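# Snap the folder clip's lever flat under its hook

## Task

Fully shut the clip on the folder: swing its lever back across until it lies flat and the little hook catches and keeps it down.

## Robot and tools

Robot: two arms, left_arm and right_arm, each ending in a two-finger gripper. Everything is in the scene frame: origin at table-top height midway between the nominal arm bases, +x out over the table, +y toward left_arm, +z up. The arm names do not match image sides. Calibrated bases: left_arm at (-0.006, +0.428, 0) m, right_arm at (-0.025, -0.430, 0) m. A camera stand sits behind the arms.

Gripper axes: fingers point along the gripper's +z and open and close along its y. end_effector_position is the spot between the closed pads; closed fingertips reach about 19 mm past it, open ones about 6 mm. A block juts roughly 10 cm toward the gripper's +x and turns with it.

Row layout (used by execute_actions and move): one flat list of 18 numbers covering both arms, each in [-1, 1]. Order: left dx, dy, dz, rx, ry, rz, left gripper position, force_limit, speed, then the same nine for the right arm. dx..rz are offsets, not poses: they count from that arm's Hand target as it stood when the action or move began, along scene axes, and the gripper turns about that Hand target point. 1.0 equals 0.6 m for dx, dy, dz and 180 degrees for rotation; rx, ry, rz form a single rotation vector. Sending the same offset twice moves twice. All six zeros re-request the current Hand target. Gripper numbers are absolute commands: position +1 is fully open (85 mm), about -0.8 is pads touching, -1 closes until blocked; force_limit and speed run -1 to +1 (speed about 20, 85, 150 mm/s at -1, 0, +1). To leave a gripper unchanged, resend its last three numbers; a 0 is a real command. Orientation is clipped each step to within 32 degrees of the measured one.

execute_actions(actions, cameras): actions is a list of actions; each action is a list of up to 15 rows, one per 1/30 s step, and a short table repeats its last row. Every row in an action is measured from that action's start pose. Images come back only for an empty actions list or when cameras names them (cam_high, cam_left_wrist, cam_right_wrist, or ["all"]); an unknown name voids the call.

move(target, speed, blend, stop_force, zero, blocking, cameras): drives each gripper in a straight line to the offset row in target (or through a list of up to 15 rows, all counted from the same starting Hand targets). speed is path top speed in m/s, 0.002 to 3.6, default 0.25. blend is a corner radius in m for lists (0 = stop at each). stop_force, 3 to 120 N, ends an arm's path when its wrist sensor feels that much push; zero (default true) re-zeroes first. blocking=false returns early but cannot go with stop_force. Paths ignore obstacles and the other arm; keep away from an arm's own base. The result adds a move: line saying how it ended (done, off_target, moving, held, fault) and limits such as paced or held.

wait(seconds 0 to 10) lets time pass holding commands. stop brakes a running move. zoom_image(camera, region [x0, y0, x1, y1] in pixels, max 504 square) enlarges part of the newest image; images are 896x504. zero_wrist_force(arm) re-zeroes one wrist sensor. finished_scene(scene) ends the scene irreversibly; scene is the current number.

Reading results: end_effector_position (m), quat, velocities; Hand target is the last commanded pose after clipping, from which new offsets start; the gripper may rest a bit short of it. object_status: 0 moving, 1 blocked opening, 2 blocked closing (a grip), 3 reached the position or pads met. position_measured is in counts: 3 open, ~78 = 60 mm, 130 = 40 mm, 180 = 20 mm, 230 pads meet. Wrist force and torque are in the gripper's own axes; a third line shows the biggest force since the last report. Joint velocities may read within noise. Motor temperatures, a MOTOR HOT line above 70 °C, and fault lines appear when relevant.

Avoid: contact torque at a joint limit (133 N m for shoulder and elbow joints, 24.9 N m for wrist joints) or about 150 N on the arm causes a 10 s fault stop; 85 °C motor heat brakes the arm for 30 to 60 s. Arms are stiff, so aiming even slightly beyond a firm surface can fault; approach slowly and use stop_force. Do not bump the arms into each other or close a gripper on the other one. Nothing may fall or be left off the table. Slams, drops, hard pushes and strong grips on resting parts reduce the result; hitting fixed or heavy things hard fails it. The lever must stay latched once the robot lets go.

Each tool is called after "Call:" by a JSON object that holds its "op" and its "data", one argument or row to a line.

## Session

Call:
{"op": "execute_actions", "data": {
  "actions": []
}}

Call:
{"op": "zoom_image", "data": {
  "camera": "cam_high",
  "region": [250, 100, 550, 300]
}}

Scene clock: 0.00 s.
left_arm: end_effector_position=(+0.5846, +0.1084, +0.1756) position_measured=3 object_status=3 end_effector_quat_wxyz=(+0.125, +0.734, -0.295, +0.599) | right_arm: end_effector_position=(+0.7784, -0.0786, +0.1091) position_measured=3 object_status=3 end_effector_quat_wxyz=(-0.148, +0.519, +0.838, +0.086)
Joint positions: left_arm=[-0.725 -0.964 2.183 -4.103 -1.403 -3.01] | right_arm=[3.585 -2.713 -0.397 -1.613 1.915 1.573]
Joint velocities: within noise
Joint torques (N m): no reading
Motor temperatures (°C): left_arm=[26 30 25 39 29 33] | right_arm=[22 30 30 35 26 30]
Wrist force (N): no reading
Wrist torque (N m): no reading
Wrist force, peak (N): no reading
Hand target: left_arm +0.5846, +0.1084, +0.1756; +0.125, +0.734, -0.295, +0.599 | right_arm +0.7784, -0.0786, +0.1091; -0.148, +0.519, +0.838, +0.086
Tool commands: left_gripper/position=+1.0 left_gripper/force_limit=+1.0 left_gripper/speed=+1.0 right_gripper/position=+1.0 right_gripper/force_limit=+1.0 right_gripper/speed=+1.0
camera_calibration:
cam_left_wrist: T_world_to_cam=[[-0.595203, -0.78128, -0.187977, 0.47755], [-0.361925, 0.469493, -0.805349, 0.318454], [0.717457, -0.411313, -0.562208, -0.148832], [0, 0, 0, 1]] pos_world=[0.506276, 0.162372, 0.26256]
cam_right_wrist: T_world_to_cam=[[0.901903, 0.431262, -0.0241729, -0.659812], [0.431861, -0.901392, 0.031448, -0.394571], [-0.00822694, -0.0388023, -0.999213, 0.242496], [0, 0, 0, 1]] pos_world=[0.767481, -0.0617013, 0.238764]

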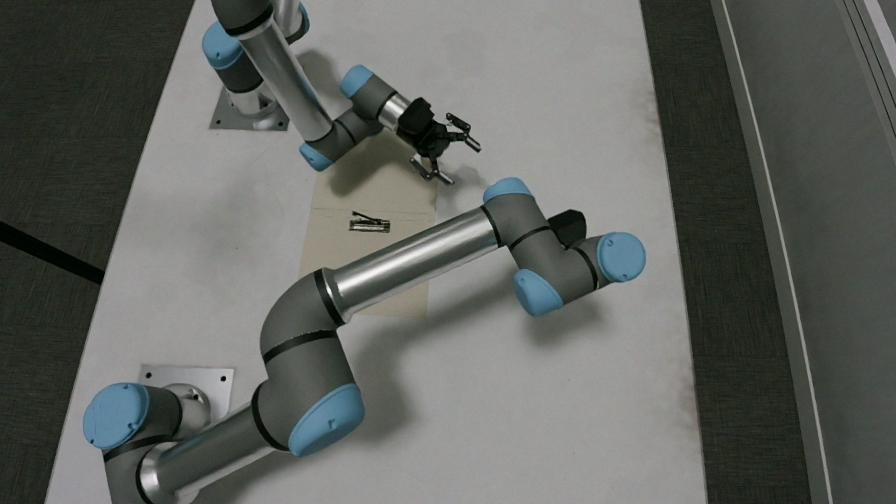

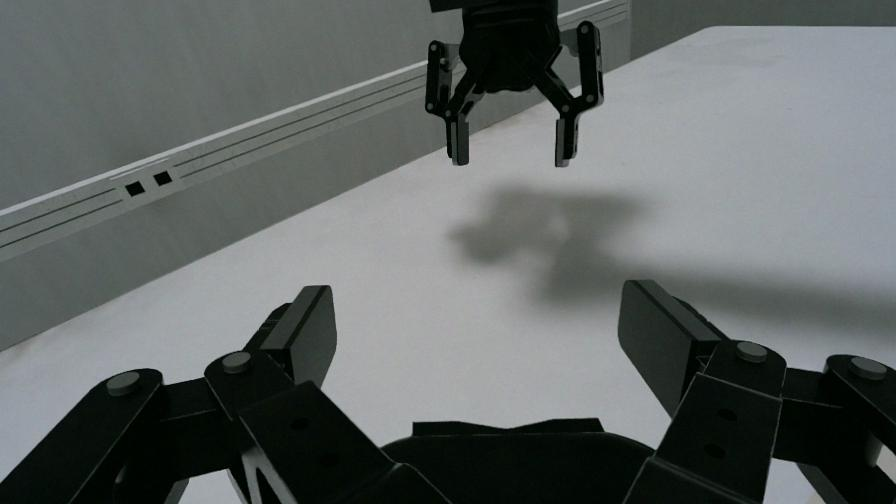

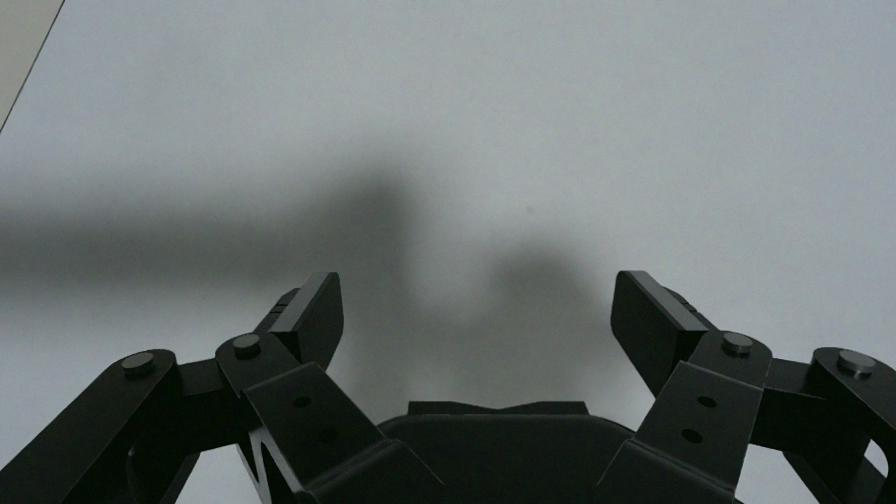

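Scaled by 1.680 from the camera's 896x504 image, which has a finer 1280x720 frame.

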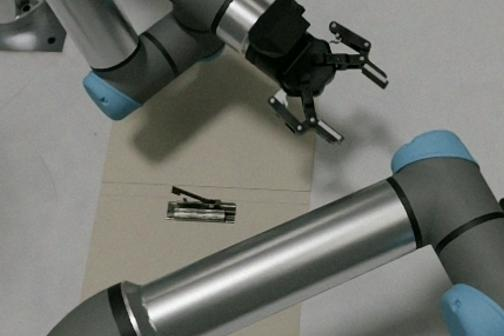

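Call:
{"op": "zoom_image", "data": {
  "camera": "cam_high",
  "region": [325, 190, 415, 250]
}}

Scaled by 5.600 from the camera's 896x504 image, which has a finer 1280x720 frame.

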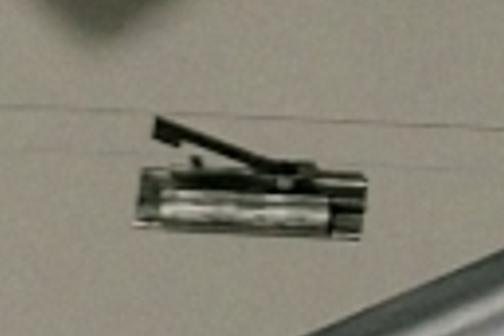

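Call:
{"op": "move", "data": {
  "target": [-0.4743,-0.0807,-0.0593,0.0919,0.4175,0.2005,-1,-1,0,0,0,0,0,0,0,1,1,1],
  "speed": 0.4,
  "cameras": ["cam_left_wrist", "cam_high"]
}}

Call:
{"op": "zoom_image", "data": {
  "camera": "cam_left_wrist",
  "region": [360, 60, 560, 270]
}}

Scene clock: 29.40 s.
left_arm: end_effector_position=(+0.3001, +0.0599, +0.1400) position_measured=232 object_status=3 end_effector_quat_wxyz=(+0.000, +1.000, -0.011, +0.001) | right_arm: end_effector_position=(+0.7784, -0.0786, +0.1091) position_measured=3 object_status=3 end_effector_quat_wxyz=(-0.148, +0.519, +0.838, +0.086)
Joint positions: left_arm=[-1.123 -1.532 2.038 -2.078 -1.569 -4.28] | right_arm=[3.585 -2.713 -0.397 -1.613 1.915 1.573]
Joint torques (N m): left_arm=[13.33 -36.69 -17.23 -2.23 -0.25 -0.83] | right_arm=[-0.47 66.75 23.4 2.5 0.79 -0.16]
Wrist force (N): left_arm=[0.4 -0.3 0.7] | right_arm=[0.0 -0.2 0.5]
Wrist torque (N m): left_arm=[0.05 0.41 -0.18] | right_arm=[-0.03 0.00 0.00]
Wrist force, peak (N): left_arm=[-0.4 -1.3 1.2] | right_arm=[0.0 -0.4 0.6]
Hand target: left_arm +0.3001, +0.0599, +0.1401; +0.000, +1.000, -0.011, +0.001 | right_arm +0.7784, -0.0786, +0.1091; -0.148, +0.519, +0.838, +0.086
Off the commanded pose: left_arm 0.000 m, 0 deg | right_arm 0.000 m, 0 deg.
move: done
camera_calibration:
cam_left_wrist: T_world_to_cam=[[-0.0447578, -0.998916, 0.0128135, 0.0833009], [-0.939167, 0.0464459, 0.340305, 0.247737], [-0.340531, 0.0031973, -0.940228, 0.360922], [0, 0, 0, 1]] pos_world=[0.3593, 0.0705503, 0.253975]
Images, in order (width x height): cam_high 896x504, cam_left_wrist 896x504.

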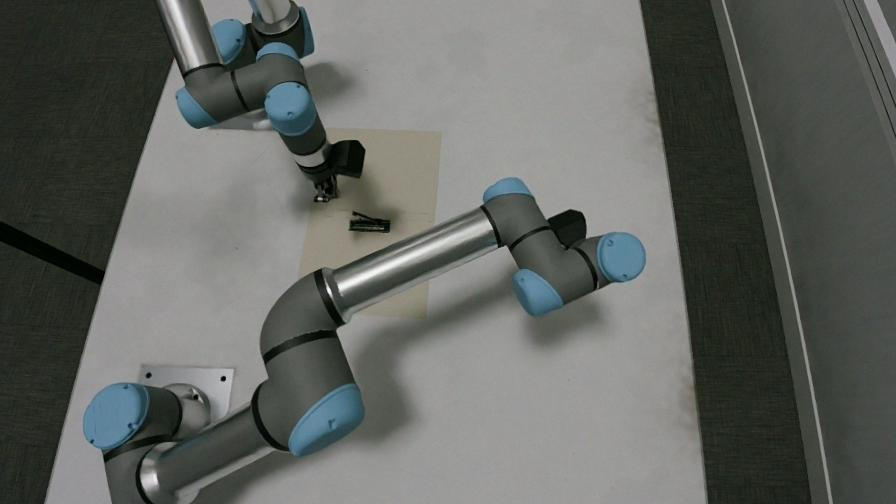

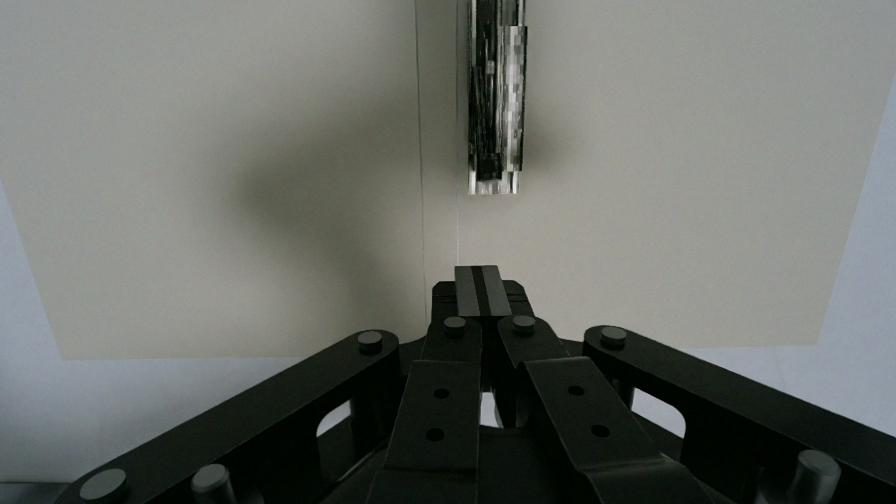

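Scaled by 2.400 from the camera's 896x504 image, which has a finer 1280x720 frame.

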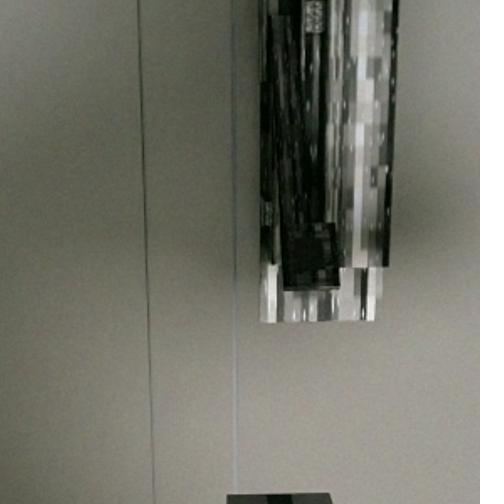

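Call:
{"op": "move", "data": {
  "target": [0.0365,-0.0148,-0.0668,0,0,0,-1,-1,0,0,0,0,0,0,0,1,1,1],
  "speed": 0.15,
  "cameras": ["cam_left_wrist"]
}}

Call:
{"op": "zoom_image", "data": {
  "camera": "cam_left_wrist",
  "region": [380, 130, 580, 330]
}}

Scene clock: 48.23 s.
left_arm: end_effector_position=(+0.3220, +0.0511, +0.1000) position_measured=232 object_status=3 end_effector_quat_wxyz=(+0.000, +1.000, -0.011, +0.001) | right_arm: end_effector_position=(+0.7784, -0.0786, +0.1091) position_measured=3 object_status=3 end_effector_quat_wxyz=(-0.148, +0.519, +0.838, +0.086)
Joint positions: left_arm=[-1.089 -1.427 2.042 -2.186 -1.569 -4.246] | right_arm=[3.585 -2.713 -0.397 -1.613 1.915 1.573]
Joint torques (N m): left_arm=[-10.96 -29.81 -25.32 -3.08 -0.67 -1.47] | right_arm=[-0.88 66.86 23.27 2.44 0.77 -0.28]
Wrist force (N): left_arm=[0.4 -0.1 0.8] | right_arm=[0.1 -0.1 0.3]
Wrist torque (N m): left_arm=[0.08 0.43 -0.13] | right_arm=[-0.01 -0.01 0.00]
Wrist force, peak (N): left_arm=[1.1 -0.2 2.0] | right_arm=[0.2 -0.8 0.4]
Hand target: left_arm +0.3220, +0.0511, +0.1000; +0.000, +1.000, -0.011, +0.001 | right_arm +0.7784, -0.0786, +0.1091; -0.148, +0.519, +0.838, +0.086
Off the commanded pose: left_arm 0.000 m, 0 deg | right_arm 0.000 m, 0 deg.
move: done
camera_calibration:
cam_left_wrist: T_world_to_cam=[[-0.0443441, -0.998934, 0.0127884, 0.0759511], [-0.93909, 0.0460475, 0.340573, 0.282258], [-0.340799, 0.003093, -0.940131, 0.330886], [0, 0, 0, 1]] pos_world=[0.381199, 0.0618495, 0.213976]
Images, in order (width x height): cam_left_wrist 896x504.

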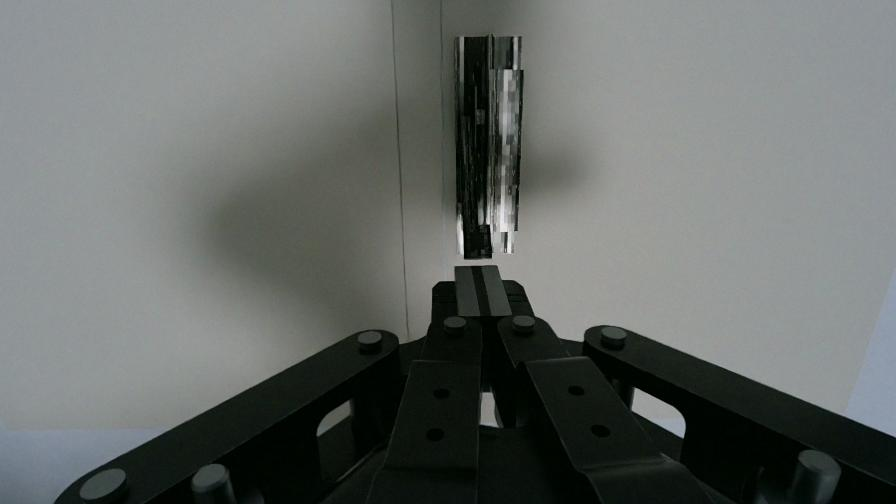

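Scaled by 2.520 from the camera's 896x504 image, which has a finer 1280x720 frame.

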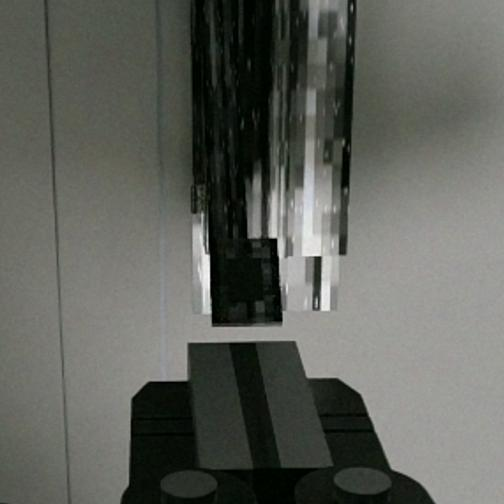

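Call:
{"op": "move", "data": {
  "target": [
    [0,-0.0037,-0.0277,0,0,0,-1,-1,0,0,0,0,0,0,0,1,1,1],
    [-0.0100,-0.0035,-0.0388,0,0,0,-1,-1,0,0,0,0,0,0,0,1,1,1],
    [-0.0200,-0.0032,-0.0545,0,0,0,-1,-1,0,0,0,0,0,0,0,1,1,1],
    [-0.0267,-0.0030,-0.0722,0,0,0,-1,-1,0,0,0,0,0,0,0,1,1,1],
    [-0.0300,-0.0030,-0.0908,0,0,0,-1,-1,0,0,0,0,0,0,0,1,1,1]
  ],
  "speed": 0.03,
  "stop_force": 8,
  "cameras": ["cam_left_wrist"]
}}

Call:
{"op": "zoom_image", "data": {
  "camera": "cam_left_wrist",
  "region": [380, 130, 580, 330]
}}

Scene clock: 61.30 s.
left_arm: end_effector_position=(+0.3039, +0.0492, +0.0455) position_measured=232 object_status=3 end_effector_quat_wxyz=(+0.000, +1.000, -0.011, +0.001) | right_arm: end_effector_position=(+0.7784, -0.0786, +0.1091) position_measured=3 object_status=3 end_effector_quat_wxyz=(-0.148, +0.519, +0.838, +0.086)
Joint positions: left_arm=[-1.125 -1.354 2.132 -2.349 -1.569 -4.282] | right_arm=[3.585 -2.713 -0.397 -1.613 1.915 1.573]
Joint torques (N m): left_arm=[9.44 -41.13 -24.87 -1.6 2.83 1.08] | right_arm=[-0.55 66.96 23.15 2.46 0.7 -0.23]
Wrist force (N): left_arm=[0.4 -0.3 0.8] | right_arm=[0.1 -0.4 0.1]
Wrist torque (N m): left_arm=[0.05 0.42 -0.07] | right_arm=[-0.06 -0.01 0.00]
Wrist force, peak (N): left_arm=[0.5 -0.1 1.4] | right_arm=[0.4 -0.6 0.4]
Hand target: left_arm +0.3040, +0.0493, +0.0455; +0.000, +1.000, -0.011, +0.001 | right_arm +0.7784, -0.0786, +0.1091; -0.148, +0.519, +0.838, +0.086
Off the commanded pose: left_arm 0.000 m, 0 deg | right_arm 0.000 m, 0 deg.
move: done
camera_calibration:
cam_left_wrist: T_world_to_cam=[[-0.0445325, -0.998925, 0.0128543, 0.0740052], [-0.939081, 0.0462472, 0.34057, 0.283895], [-0.340798, 0.00309521, -0.940131, 0.273486], [0, 0, 0, 1]] pos_world=[0.3631, 0.0599498, 0.159476]
Images, in order (width x height): cam_left_wrist 896x504.

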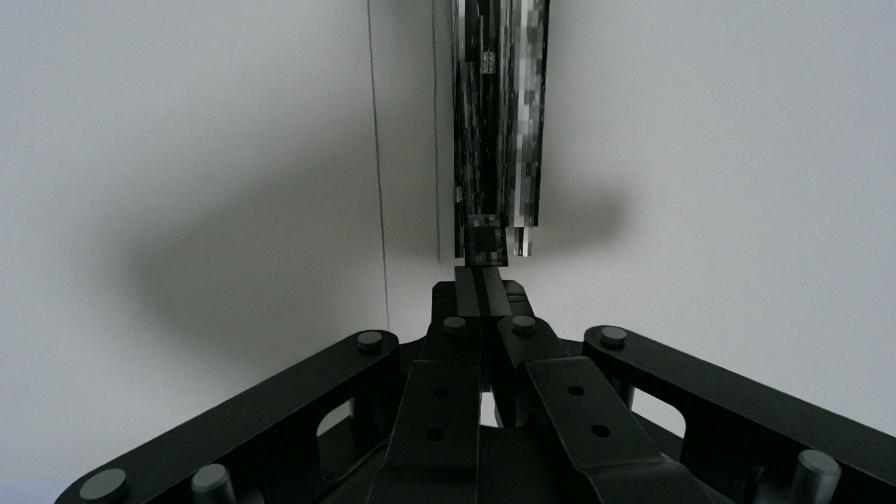

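Scaled by 2.520 from the camera's 896x504 image, which has a finer 1280x720 frame.

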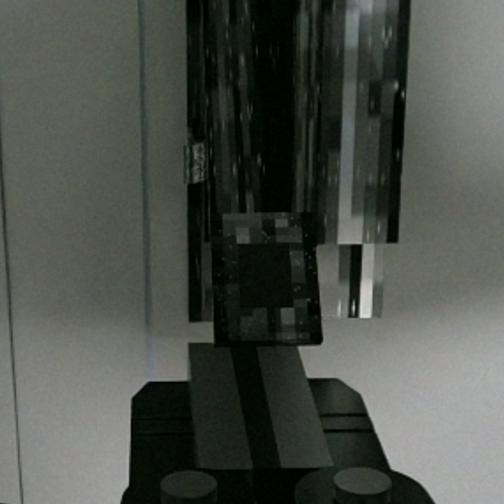

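Call:
{"op": "move", "data": {
  "target": [
    [0,0,0.0992,0,0,0,-1,-1,0,0,0,0,0,0,0,1,1,1],
    [0.0383,0,0.0992,0,0,0,-1,-1,0,0,0,0,0,0,0,1,1,1]
  ],
  "speed": 0.15
}}

Call:
{"op": "move", "data": {
  "target": [
    [0,0,-0.0360,0,0,0,-1,-1,0,0,0,0,0,0,0,1,1,1],
    [-0.0108,0,-0.0472,0,0,0,-1,-1,0,0,0,0,0,0,0,1,1,1],
    [-0.0216,0,-0.0629,0,0,0,-1,-1,0,0,0,0,0,0,0,1,1,1]
  ],
  "speed": 0.025,
  "stop_force": 8,
  "cameras": ["cam_left_wrist"]
}}

Call:
{"op": "zoom_image", "data": {
  "camera": "cam_left_wrist",
  "region": [380, 130, 580, 330]
}}

Scene clock: 77.63 s.
left_arm: end_effector_position=(+0.3269, +0.0493, +0.1050) position_measured=232 object_status=3 end_effector_quat_wxyz=(+0.000, +1.000, -0.011, +0.001) | right_arm: end_effector_position=(+0.7784, -0.0786, +0.1091) position_measured=3 object_status=3 end_effector_quat_wxyz=(-0.148, +0.519, +0.838, +0.086)
Joint positions: left_arm=[-1.081 -1.424 2.023 -2.17 -1.569 -4.238] | right_arm=[3.585 -2.713 -0.397 -1.613 1.915 1.573]
Joint torques (N m): left_arm=[-0.29 -34.6 -21.14 -5.02 -2.63 0.67] | right_arm=[-0.79 66.99 22.71 2.47 0.66 -0.28]
Wrist force (N): left_arm=[0.3 -0.3 0.6] | right_arm=[0.2 -0.3 -0.1]
Wrist torque (N m): left_arm=[0.05 0.44 -0.07] | right_arm=[-0.04 -0.03 0.01]
Wrist force, peak (N): left_arm=[2.7 -0.5 0.9] | right_arm=[0.0 -0.6 0.6]
Hand target: left_arm +0.3269, +0.0493, +0.1050; +0.000, +1.000, -0.011, +0.001 | right_arm +0.7784, -0.0786, +0.1091; -0.148, +0.519, +0.838, +0.086
Off the commanded pose: left_arm 0.000 m, 0 deg | right_arm 0.000 m, 0 deg.
move: done

Scene clock: 80.50 s.
left_arm: end_effector_position=(+0.3140, +0.0493, +0.0673) position_measured=232 object_status=3 end_effector_quat_wxyz=(+0.000, +1.000, -0.011, +0.001) | right_arm: end_effector_position=(+0.7784, -0.0786, +0.1091) position_measured=3 object_status=3 end_effector_quat_wxyz=(-0.148, +0.519, +0.838, +0.086)
Joint positions: left_arm=[-1.105 -1.381 2.092 -2.281 -1.569 -4.262] | right_arm=[3.585 -2.713 -0.397 -1.613 1.915 1.573]
Joint torques (N m): left_arm=[14.17 -41.92 -25.96 -1.56 2.99 1.28] | right_arm=[-0.48 67 22.4 2.45 0.58 -0.34]
Wrist force (N): left_arm=[0.5 -0.2 0.3] | right_arm=[-0.2 0.1 0.2]
Wrist torque (N m): left_arm=[0.07 0.41 -0.07] | right_arm=[0.01 0.03 0.00]
Wrist force, peak (N): left_arm=[-1.7 -0.2 -3.8] | right_arm=[-0.1 -0.6 0.4]
Hand target: left_arm +0.3140, +0.0493, +0.0673; +0.000, +1.000, -0.011, +0.001 | right_arm +0.7784, -0.0786, +0.1091; -0.148, +0.519, +0.838, +0.086
Off the commanded pose: left_arm 0.000 m, 0 deg | right_arm 0.000 m, 0 deg.
move: done
camera_calibration:
cam_left_wrist: T_world_to_cam=[[-0.0445321, -0.998925, 0.0128559, 0.0741743], [-0.93907, 0.0462472, 0.340601, 0.285945], [-0.34083, 0.00309509, -0.94012, 0.297433], [0, 0, 0, 1]] pos_world=[0.3732, 0.0599498, 0.181276]
Images, in order (width x height): cam_left_wrist 896x504.

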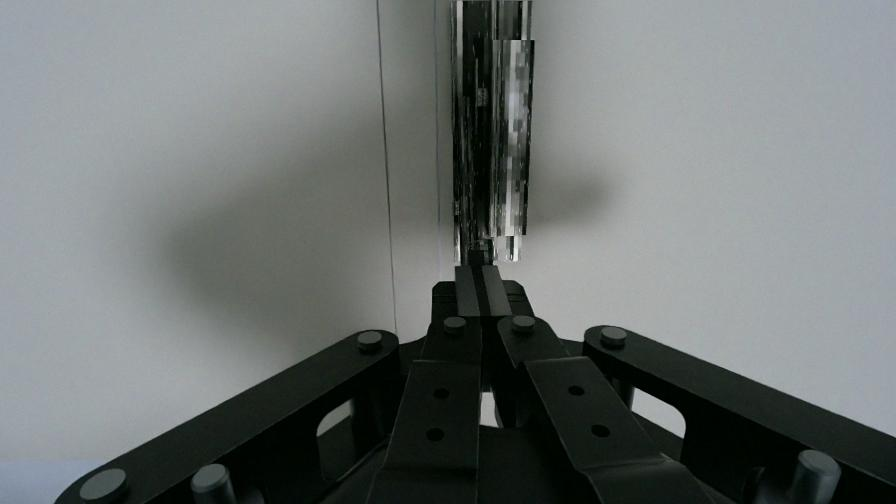

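Scaled by 2.520 from the camera's 896x504 image, which has a finer 1280x720 frame.

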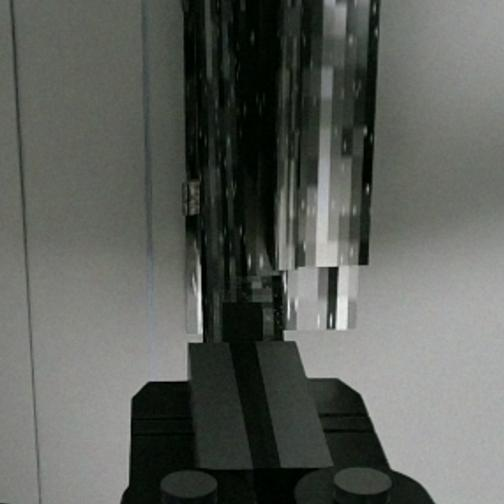

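Call:
{"op": "move", "data": {
  "target": [
    [-0.0083,0,-0.0177,0,0,0,-1,-1,0,0,0,0,0,0,0,1,1,1],
    [-0.015,0,-0.0363,0,0,0,-1,-1,0,0,0,0,0,0,0,1,1,1]
  ],
  "speed": 0.02,
  "stop_force": 10,
  "cameras": ["cam_left_wrist"]
}}

Call:
{"op": "zoom_image", "data": {
  "camera": "cam_left_wrist",
  "region": [380, 130, 580, 330]
}}

Scene clock: 88.23 s.
left_arm: end_effector_position=(+0.3050, +0.0493, +0.0455) position_measured=232 object_status=3 end_effector_quat_wxyz=(+0.000, +1.000, -0.011, +0.001) | right_arm: end_effector_position=(+0.7784, -0.0786, +0.1091) position_measured=3 object_status=3 end_effector_quat_wxyz=(-0.148, +0.519, +0.838, +0.086)
Joint positions: left_arm=[-1.123 -1.353 2.13 -2.348 -1.569 -4.28] | right_arm=[3.585 -2.713 -0.397 -1.613 1.915 1.573]
Joint torques (N m): left_arm=[10.82 -40.11 -24.36 -1.76 2.1 0.79] | right_arm=[-1.16 67.13 22.46 2.41 0.58 -0.4]
Wrist force (N): left_arm=[1.1 -0.2 -0.8] | right_arm=[0.1 -0.2 0.2]
Wrist torque (N m): left_arm=[0.08 0.42 -0.07] | right_arm=[-0.04 -0.01 0.00]
Wrist force, peak (N): left_arm=[-1.4 -0.1 -4.3] | right_arm=[0.4 -0.3 0.6]
Hand target: left_arm +0.3050, +0.0493, +0.0455; +0.000, +1.000, -0.011, +0.001 | right_arm +0.7784, -0.0786, +0.1091; -0.148, +0.519, +0.838, +0.086
Off the commanded pose: left_arm 0.000 m, 0 deg | right_arm 0.000 m, 0 deg.
move: done
camera_calibration:
cam_left_wrist: T_world_to_cam=[[-0.0445336, -0.998925, 0.0128501, 0.0740552], [-0.939113, 0.0462471, 0.340481, 0.284954], [-0.34071, 0.00309517, -0.940163, 0.273834], [0, 0, 0, 1]] pos_world=[0.3642, 0.0599498, 0.159475]
Images, in order (width x height): cam_left_wrist 896x504.

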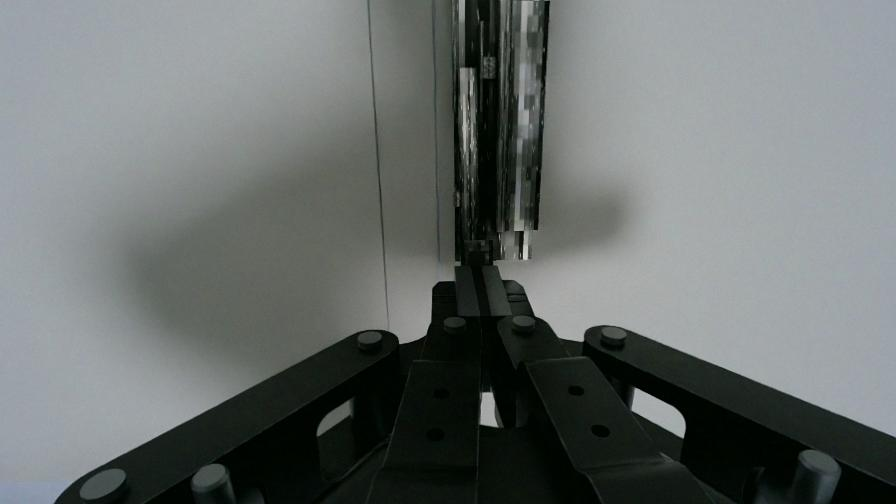

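Scaled by 2.520 from the camera's 896x504 image, which has a finer 1280x720 frame.

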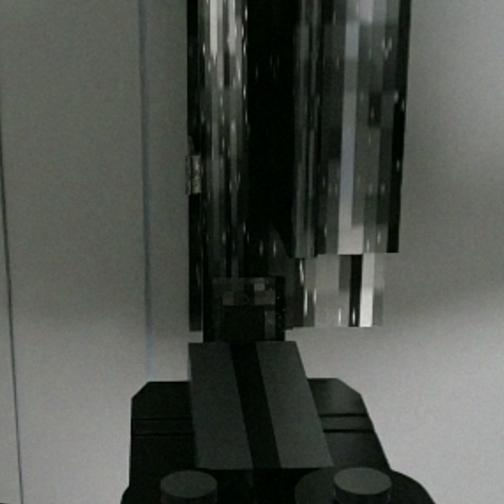

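Call:
{"op": "move", "data": {
  "target": [-0.001,0,-0.026,0,0,0,-1,-1,0,0,0,0,0,0,0,1,1,1],
  "speed": 0.005,
  "stop_force": 24,
  "cameras": ["cam_left_wrist"]
}}

Call:
{"op": "zoom_image", "data": {
  "camera": "cam_left_wrist",
  "region": [380, 130, 580, 330]
}}

Scene clock: 94.90 s.
left_arm: end_effector_position=(+0.3044, +0.0492, +0.0312) position_measured=232 object_status=3 end_effector_quat_wxyz=(+0.000, +1.000, -0.011, +0.001) | right_arm: end_effector_position=(+0.7784, -0.0786, +0.1091) position_measured=3 object_status=3 end_effector_quat_wxyz=(-0.148, +0.519, +0.838, +0.086)
Joint positions: left_arm=[-1.124 -1.325 2.145 -2.391 -1.569 -4.281] | right_arm=[3.585 -2.713 -0.397 -1.613 1.915 1.573]
Joint torques (N m): left_arm=[-8.49 -29.17 -14.52 0.02 -0.95 -0.61] | right_arm=[-0.97 66.7 22.17 2.42 0.63 -0.49]
Wrist force (N): left_arm=[-1.5 -4.3 -27.2] | right_arm=[0.4 -0.3 0.1]
Wrist torque (N m): left_arm=[0.19 0.56 -0.10] | right_arm=[-0.05 -0.06 0.00]
Wrist force, peak (N): left_arm=[-7.2 -11.2 -41.4] | right_arm=[0.3 -0.7 0.4]
Hand target: left_arm +0.3044, +0.0492, +0.0313; +0.000, +1.000, -0.011, +0.001 (not the last commanded pose) | right_arm +0.7784, -0.0786, +0.1091; -0.148, +0.519, +0.838, +0.086
Off the commanded pose: left_arm 0.001 m, 0 deg | right_arm 0.000 m, 0 deg.
move: contact (left_arm)
camera_calibration:
cam_left_wrist: T_world_to_cam=[[-0.0445019, -0.998925, 0.0129448, 0.0741869], [-0.939115, 0.0462495, 0.340477, 0.28926], [-0.34071, 0.00299519, -0.940164, 0.260191], [0, 0, 0, 1]] pos_world=[0.3636, 0.0599497, 0.145175]
Images, in order (width x height): cam_left_wrist 896x504.

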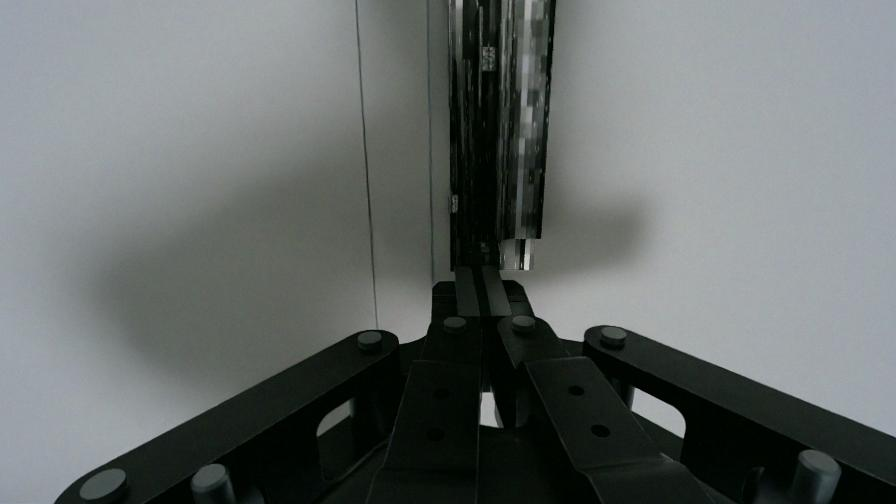

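Scaled by 2.520 from the camera's 896x504 image, which has a finer 1280x720 frame.

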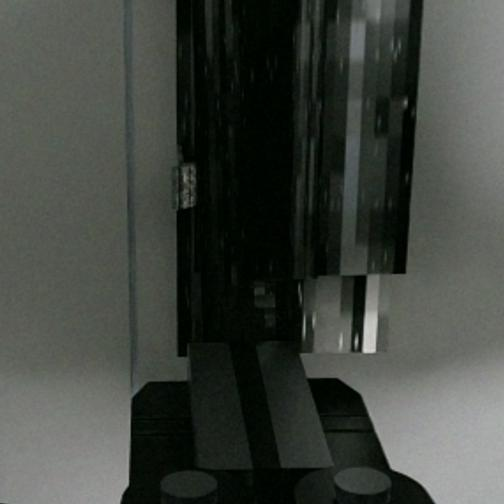

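Call:
{"op": "move", "data": {
  "target": [
    [0,0,0.01,0,0,0,-1,-1,0,0,0,0,0,0,0,1,1,1],
    [-0.02,0,0.08,0,0,0,-1,-1,0,0,0,0,0,0,0,1,1,1]
  ],
  "speed": [0.02,0.12],
  "cameras": ["cam_left_wrist","cam_high"]
}}

Call:
{"op": "zoom_image", "data": {
  "camera": "cam_left_wrist",
  "region": [380, 80, 580, 280]
}}

Call:
{"op": "zoom_image", "data": {
  "camera": "cam_high",
  "region": [325, 190, 415, 250]
}}

Scene clock: 102.03 s.
left_arm: end_effector_position=(+0.2924, +0.0491, +0.0793) position_measured=232 object_status=3 end_effector_quat_wxyz=(+0.000, +1.000, -0.011, +0.001) | right_arm: end_effector_position=(+0.7784, -0.0786, +0.1091) position_measured=3 object_status=3 end_effector_quat_wxyz=(-0.148, +0.519, +0.838, +0.086)
Joint positions: left_arm=[-1.148 -1.432 2.114 -2.254 -1.569 -4.304] | right_arm=[3.585 -2.713 -0.397 -1.613 1.915 1.573]
Joint torques (N m): left_arm=[13.7 -30.3 -12.66 -2.58 -1.75 1.27] | right_arm=[-0.76 66.75 21.9 2.45 0.54 -0.55]
Wrist force (N): left_arm=[0.5 -0.2 0.9] | right_arm=[0.0 -0.1 0.5]
Wrist torque (N m): left_arm=[0.07 0.41 -0.11] | right_arm=[-0.01 0.01 0.00]
Wrist force, peak (N): left_arm=[-1.5 -4.5 -27.0] | right_arm=[0.3 -0.6 -0.3]
Hand target: left_arm +0.2924, +0.0492, +0.0793; +0.000, +1.000, -0.011, +0.001 | right_arm +0.7784, -0.0786, +0.1091; -0.148, +0.519, +0.838, +0.086
Off the commanded pose: left_arm 0.000 m, 0 deg | right_arm 0.000 m, 0 deg.
move: done
camera_calibration:
cam_left_wrist: T_world_to_cam=[[-0.0446565, -0.998917, 0.0131001, 0.0729543], [-0.93914, 0.046448, 0.340381, 0.261635], [-0.34062, 0.00289734, -0.940196, 0.301305], [0, 0, 0, 1]] pos_world=[0.3516, 0.0598499, 0.193275]
Images, in order (width x height): cam_high 896x504, cam_left_wrist 896x504.

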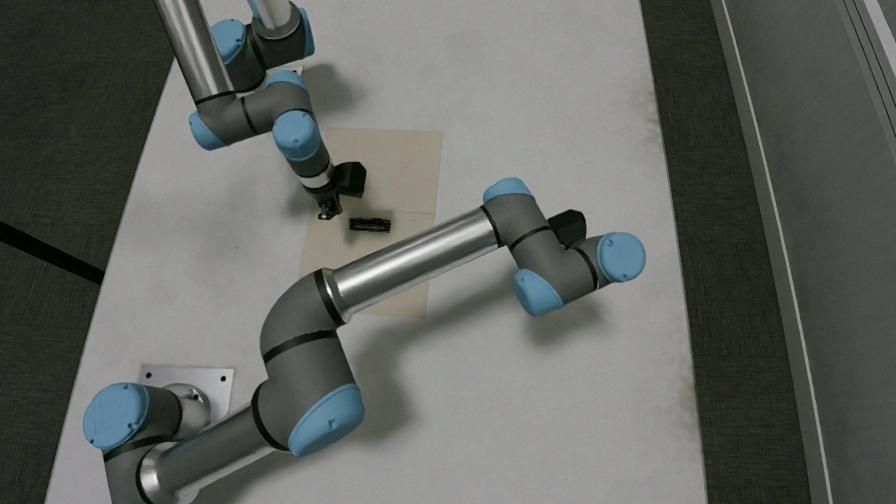

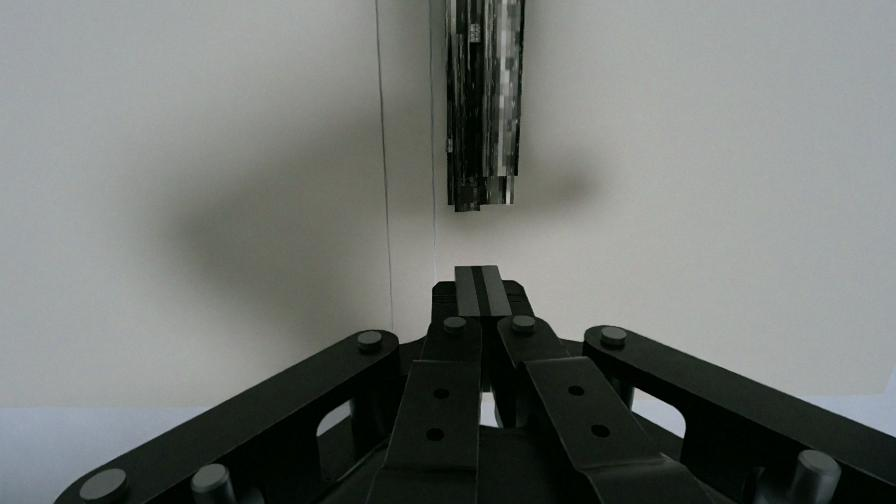

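Scaled by 2.520 from the camera's 896x504 image, which has a finer 1280x720 frame.

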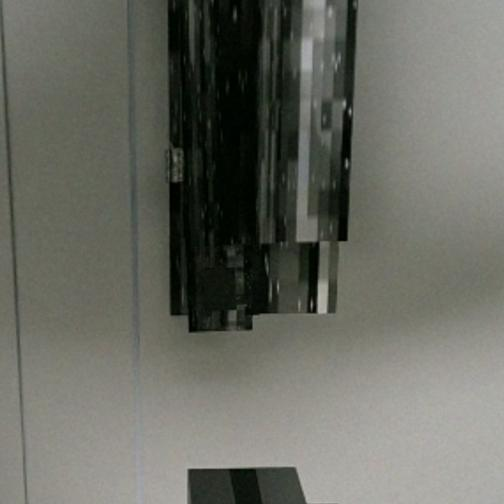

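Scaled by 5.600 from the camera's 896x504 image, which has a finer 1280x720 frame.

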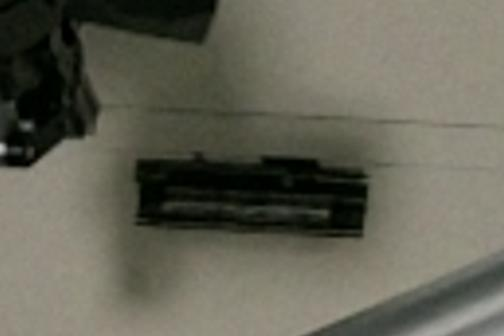

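Call:
{"op": "finished_scene", "data": {
  "scene": 2
}}

The scene is finished: the task was done.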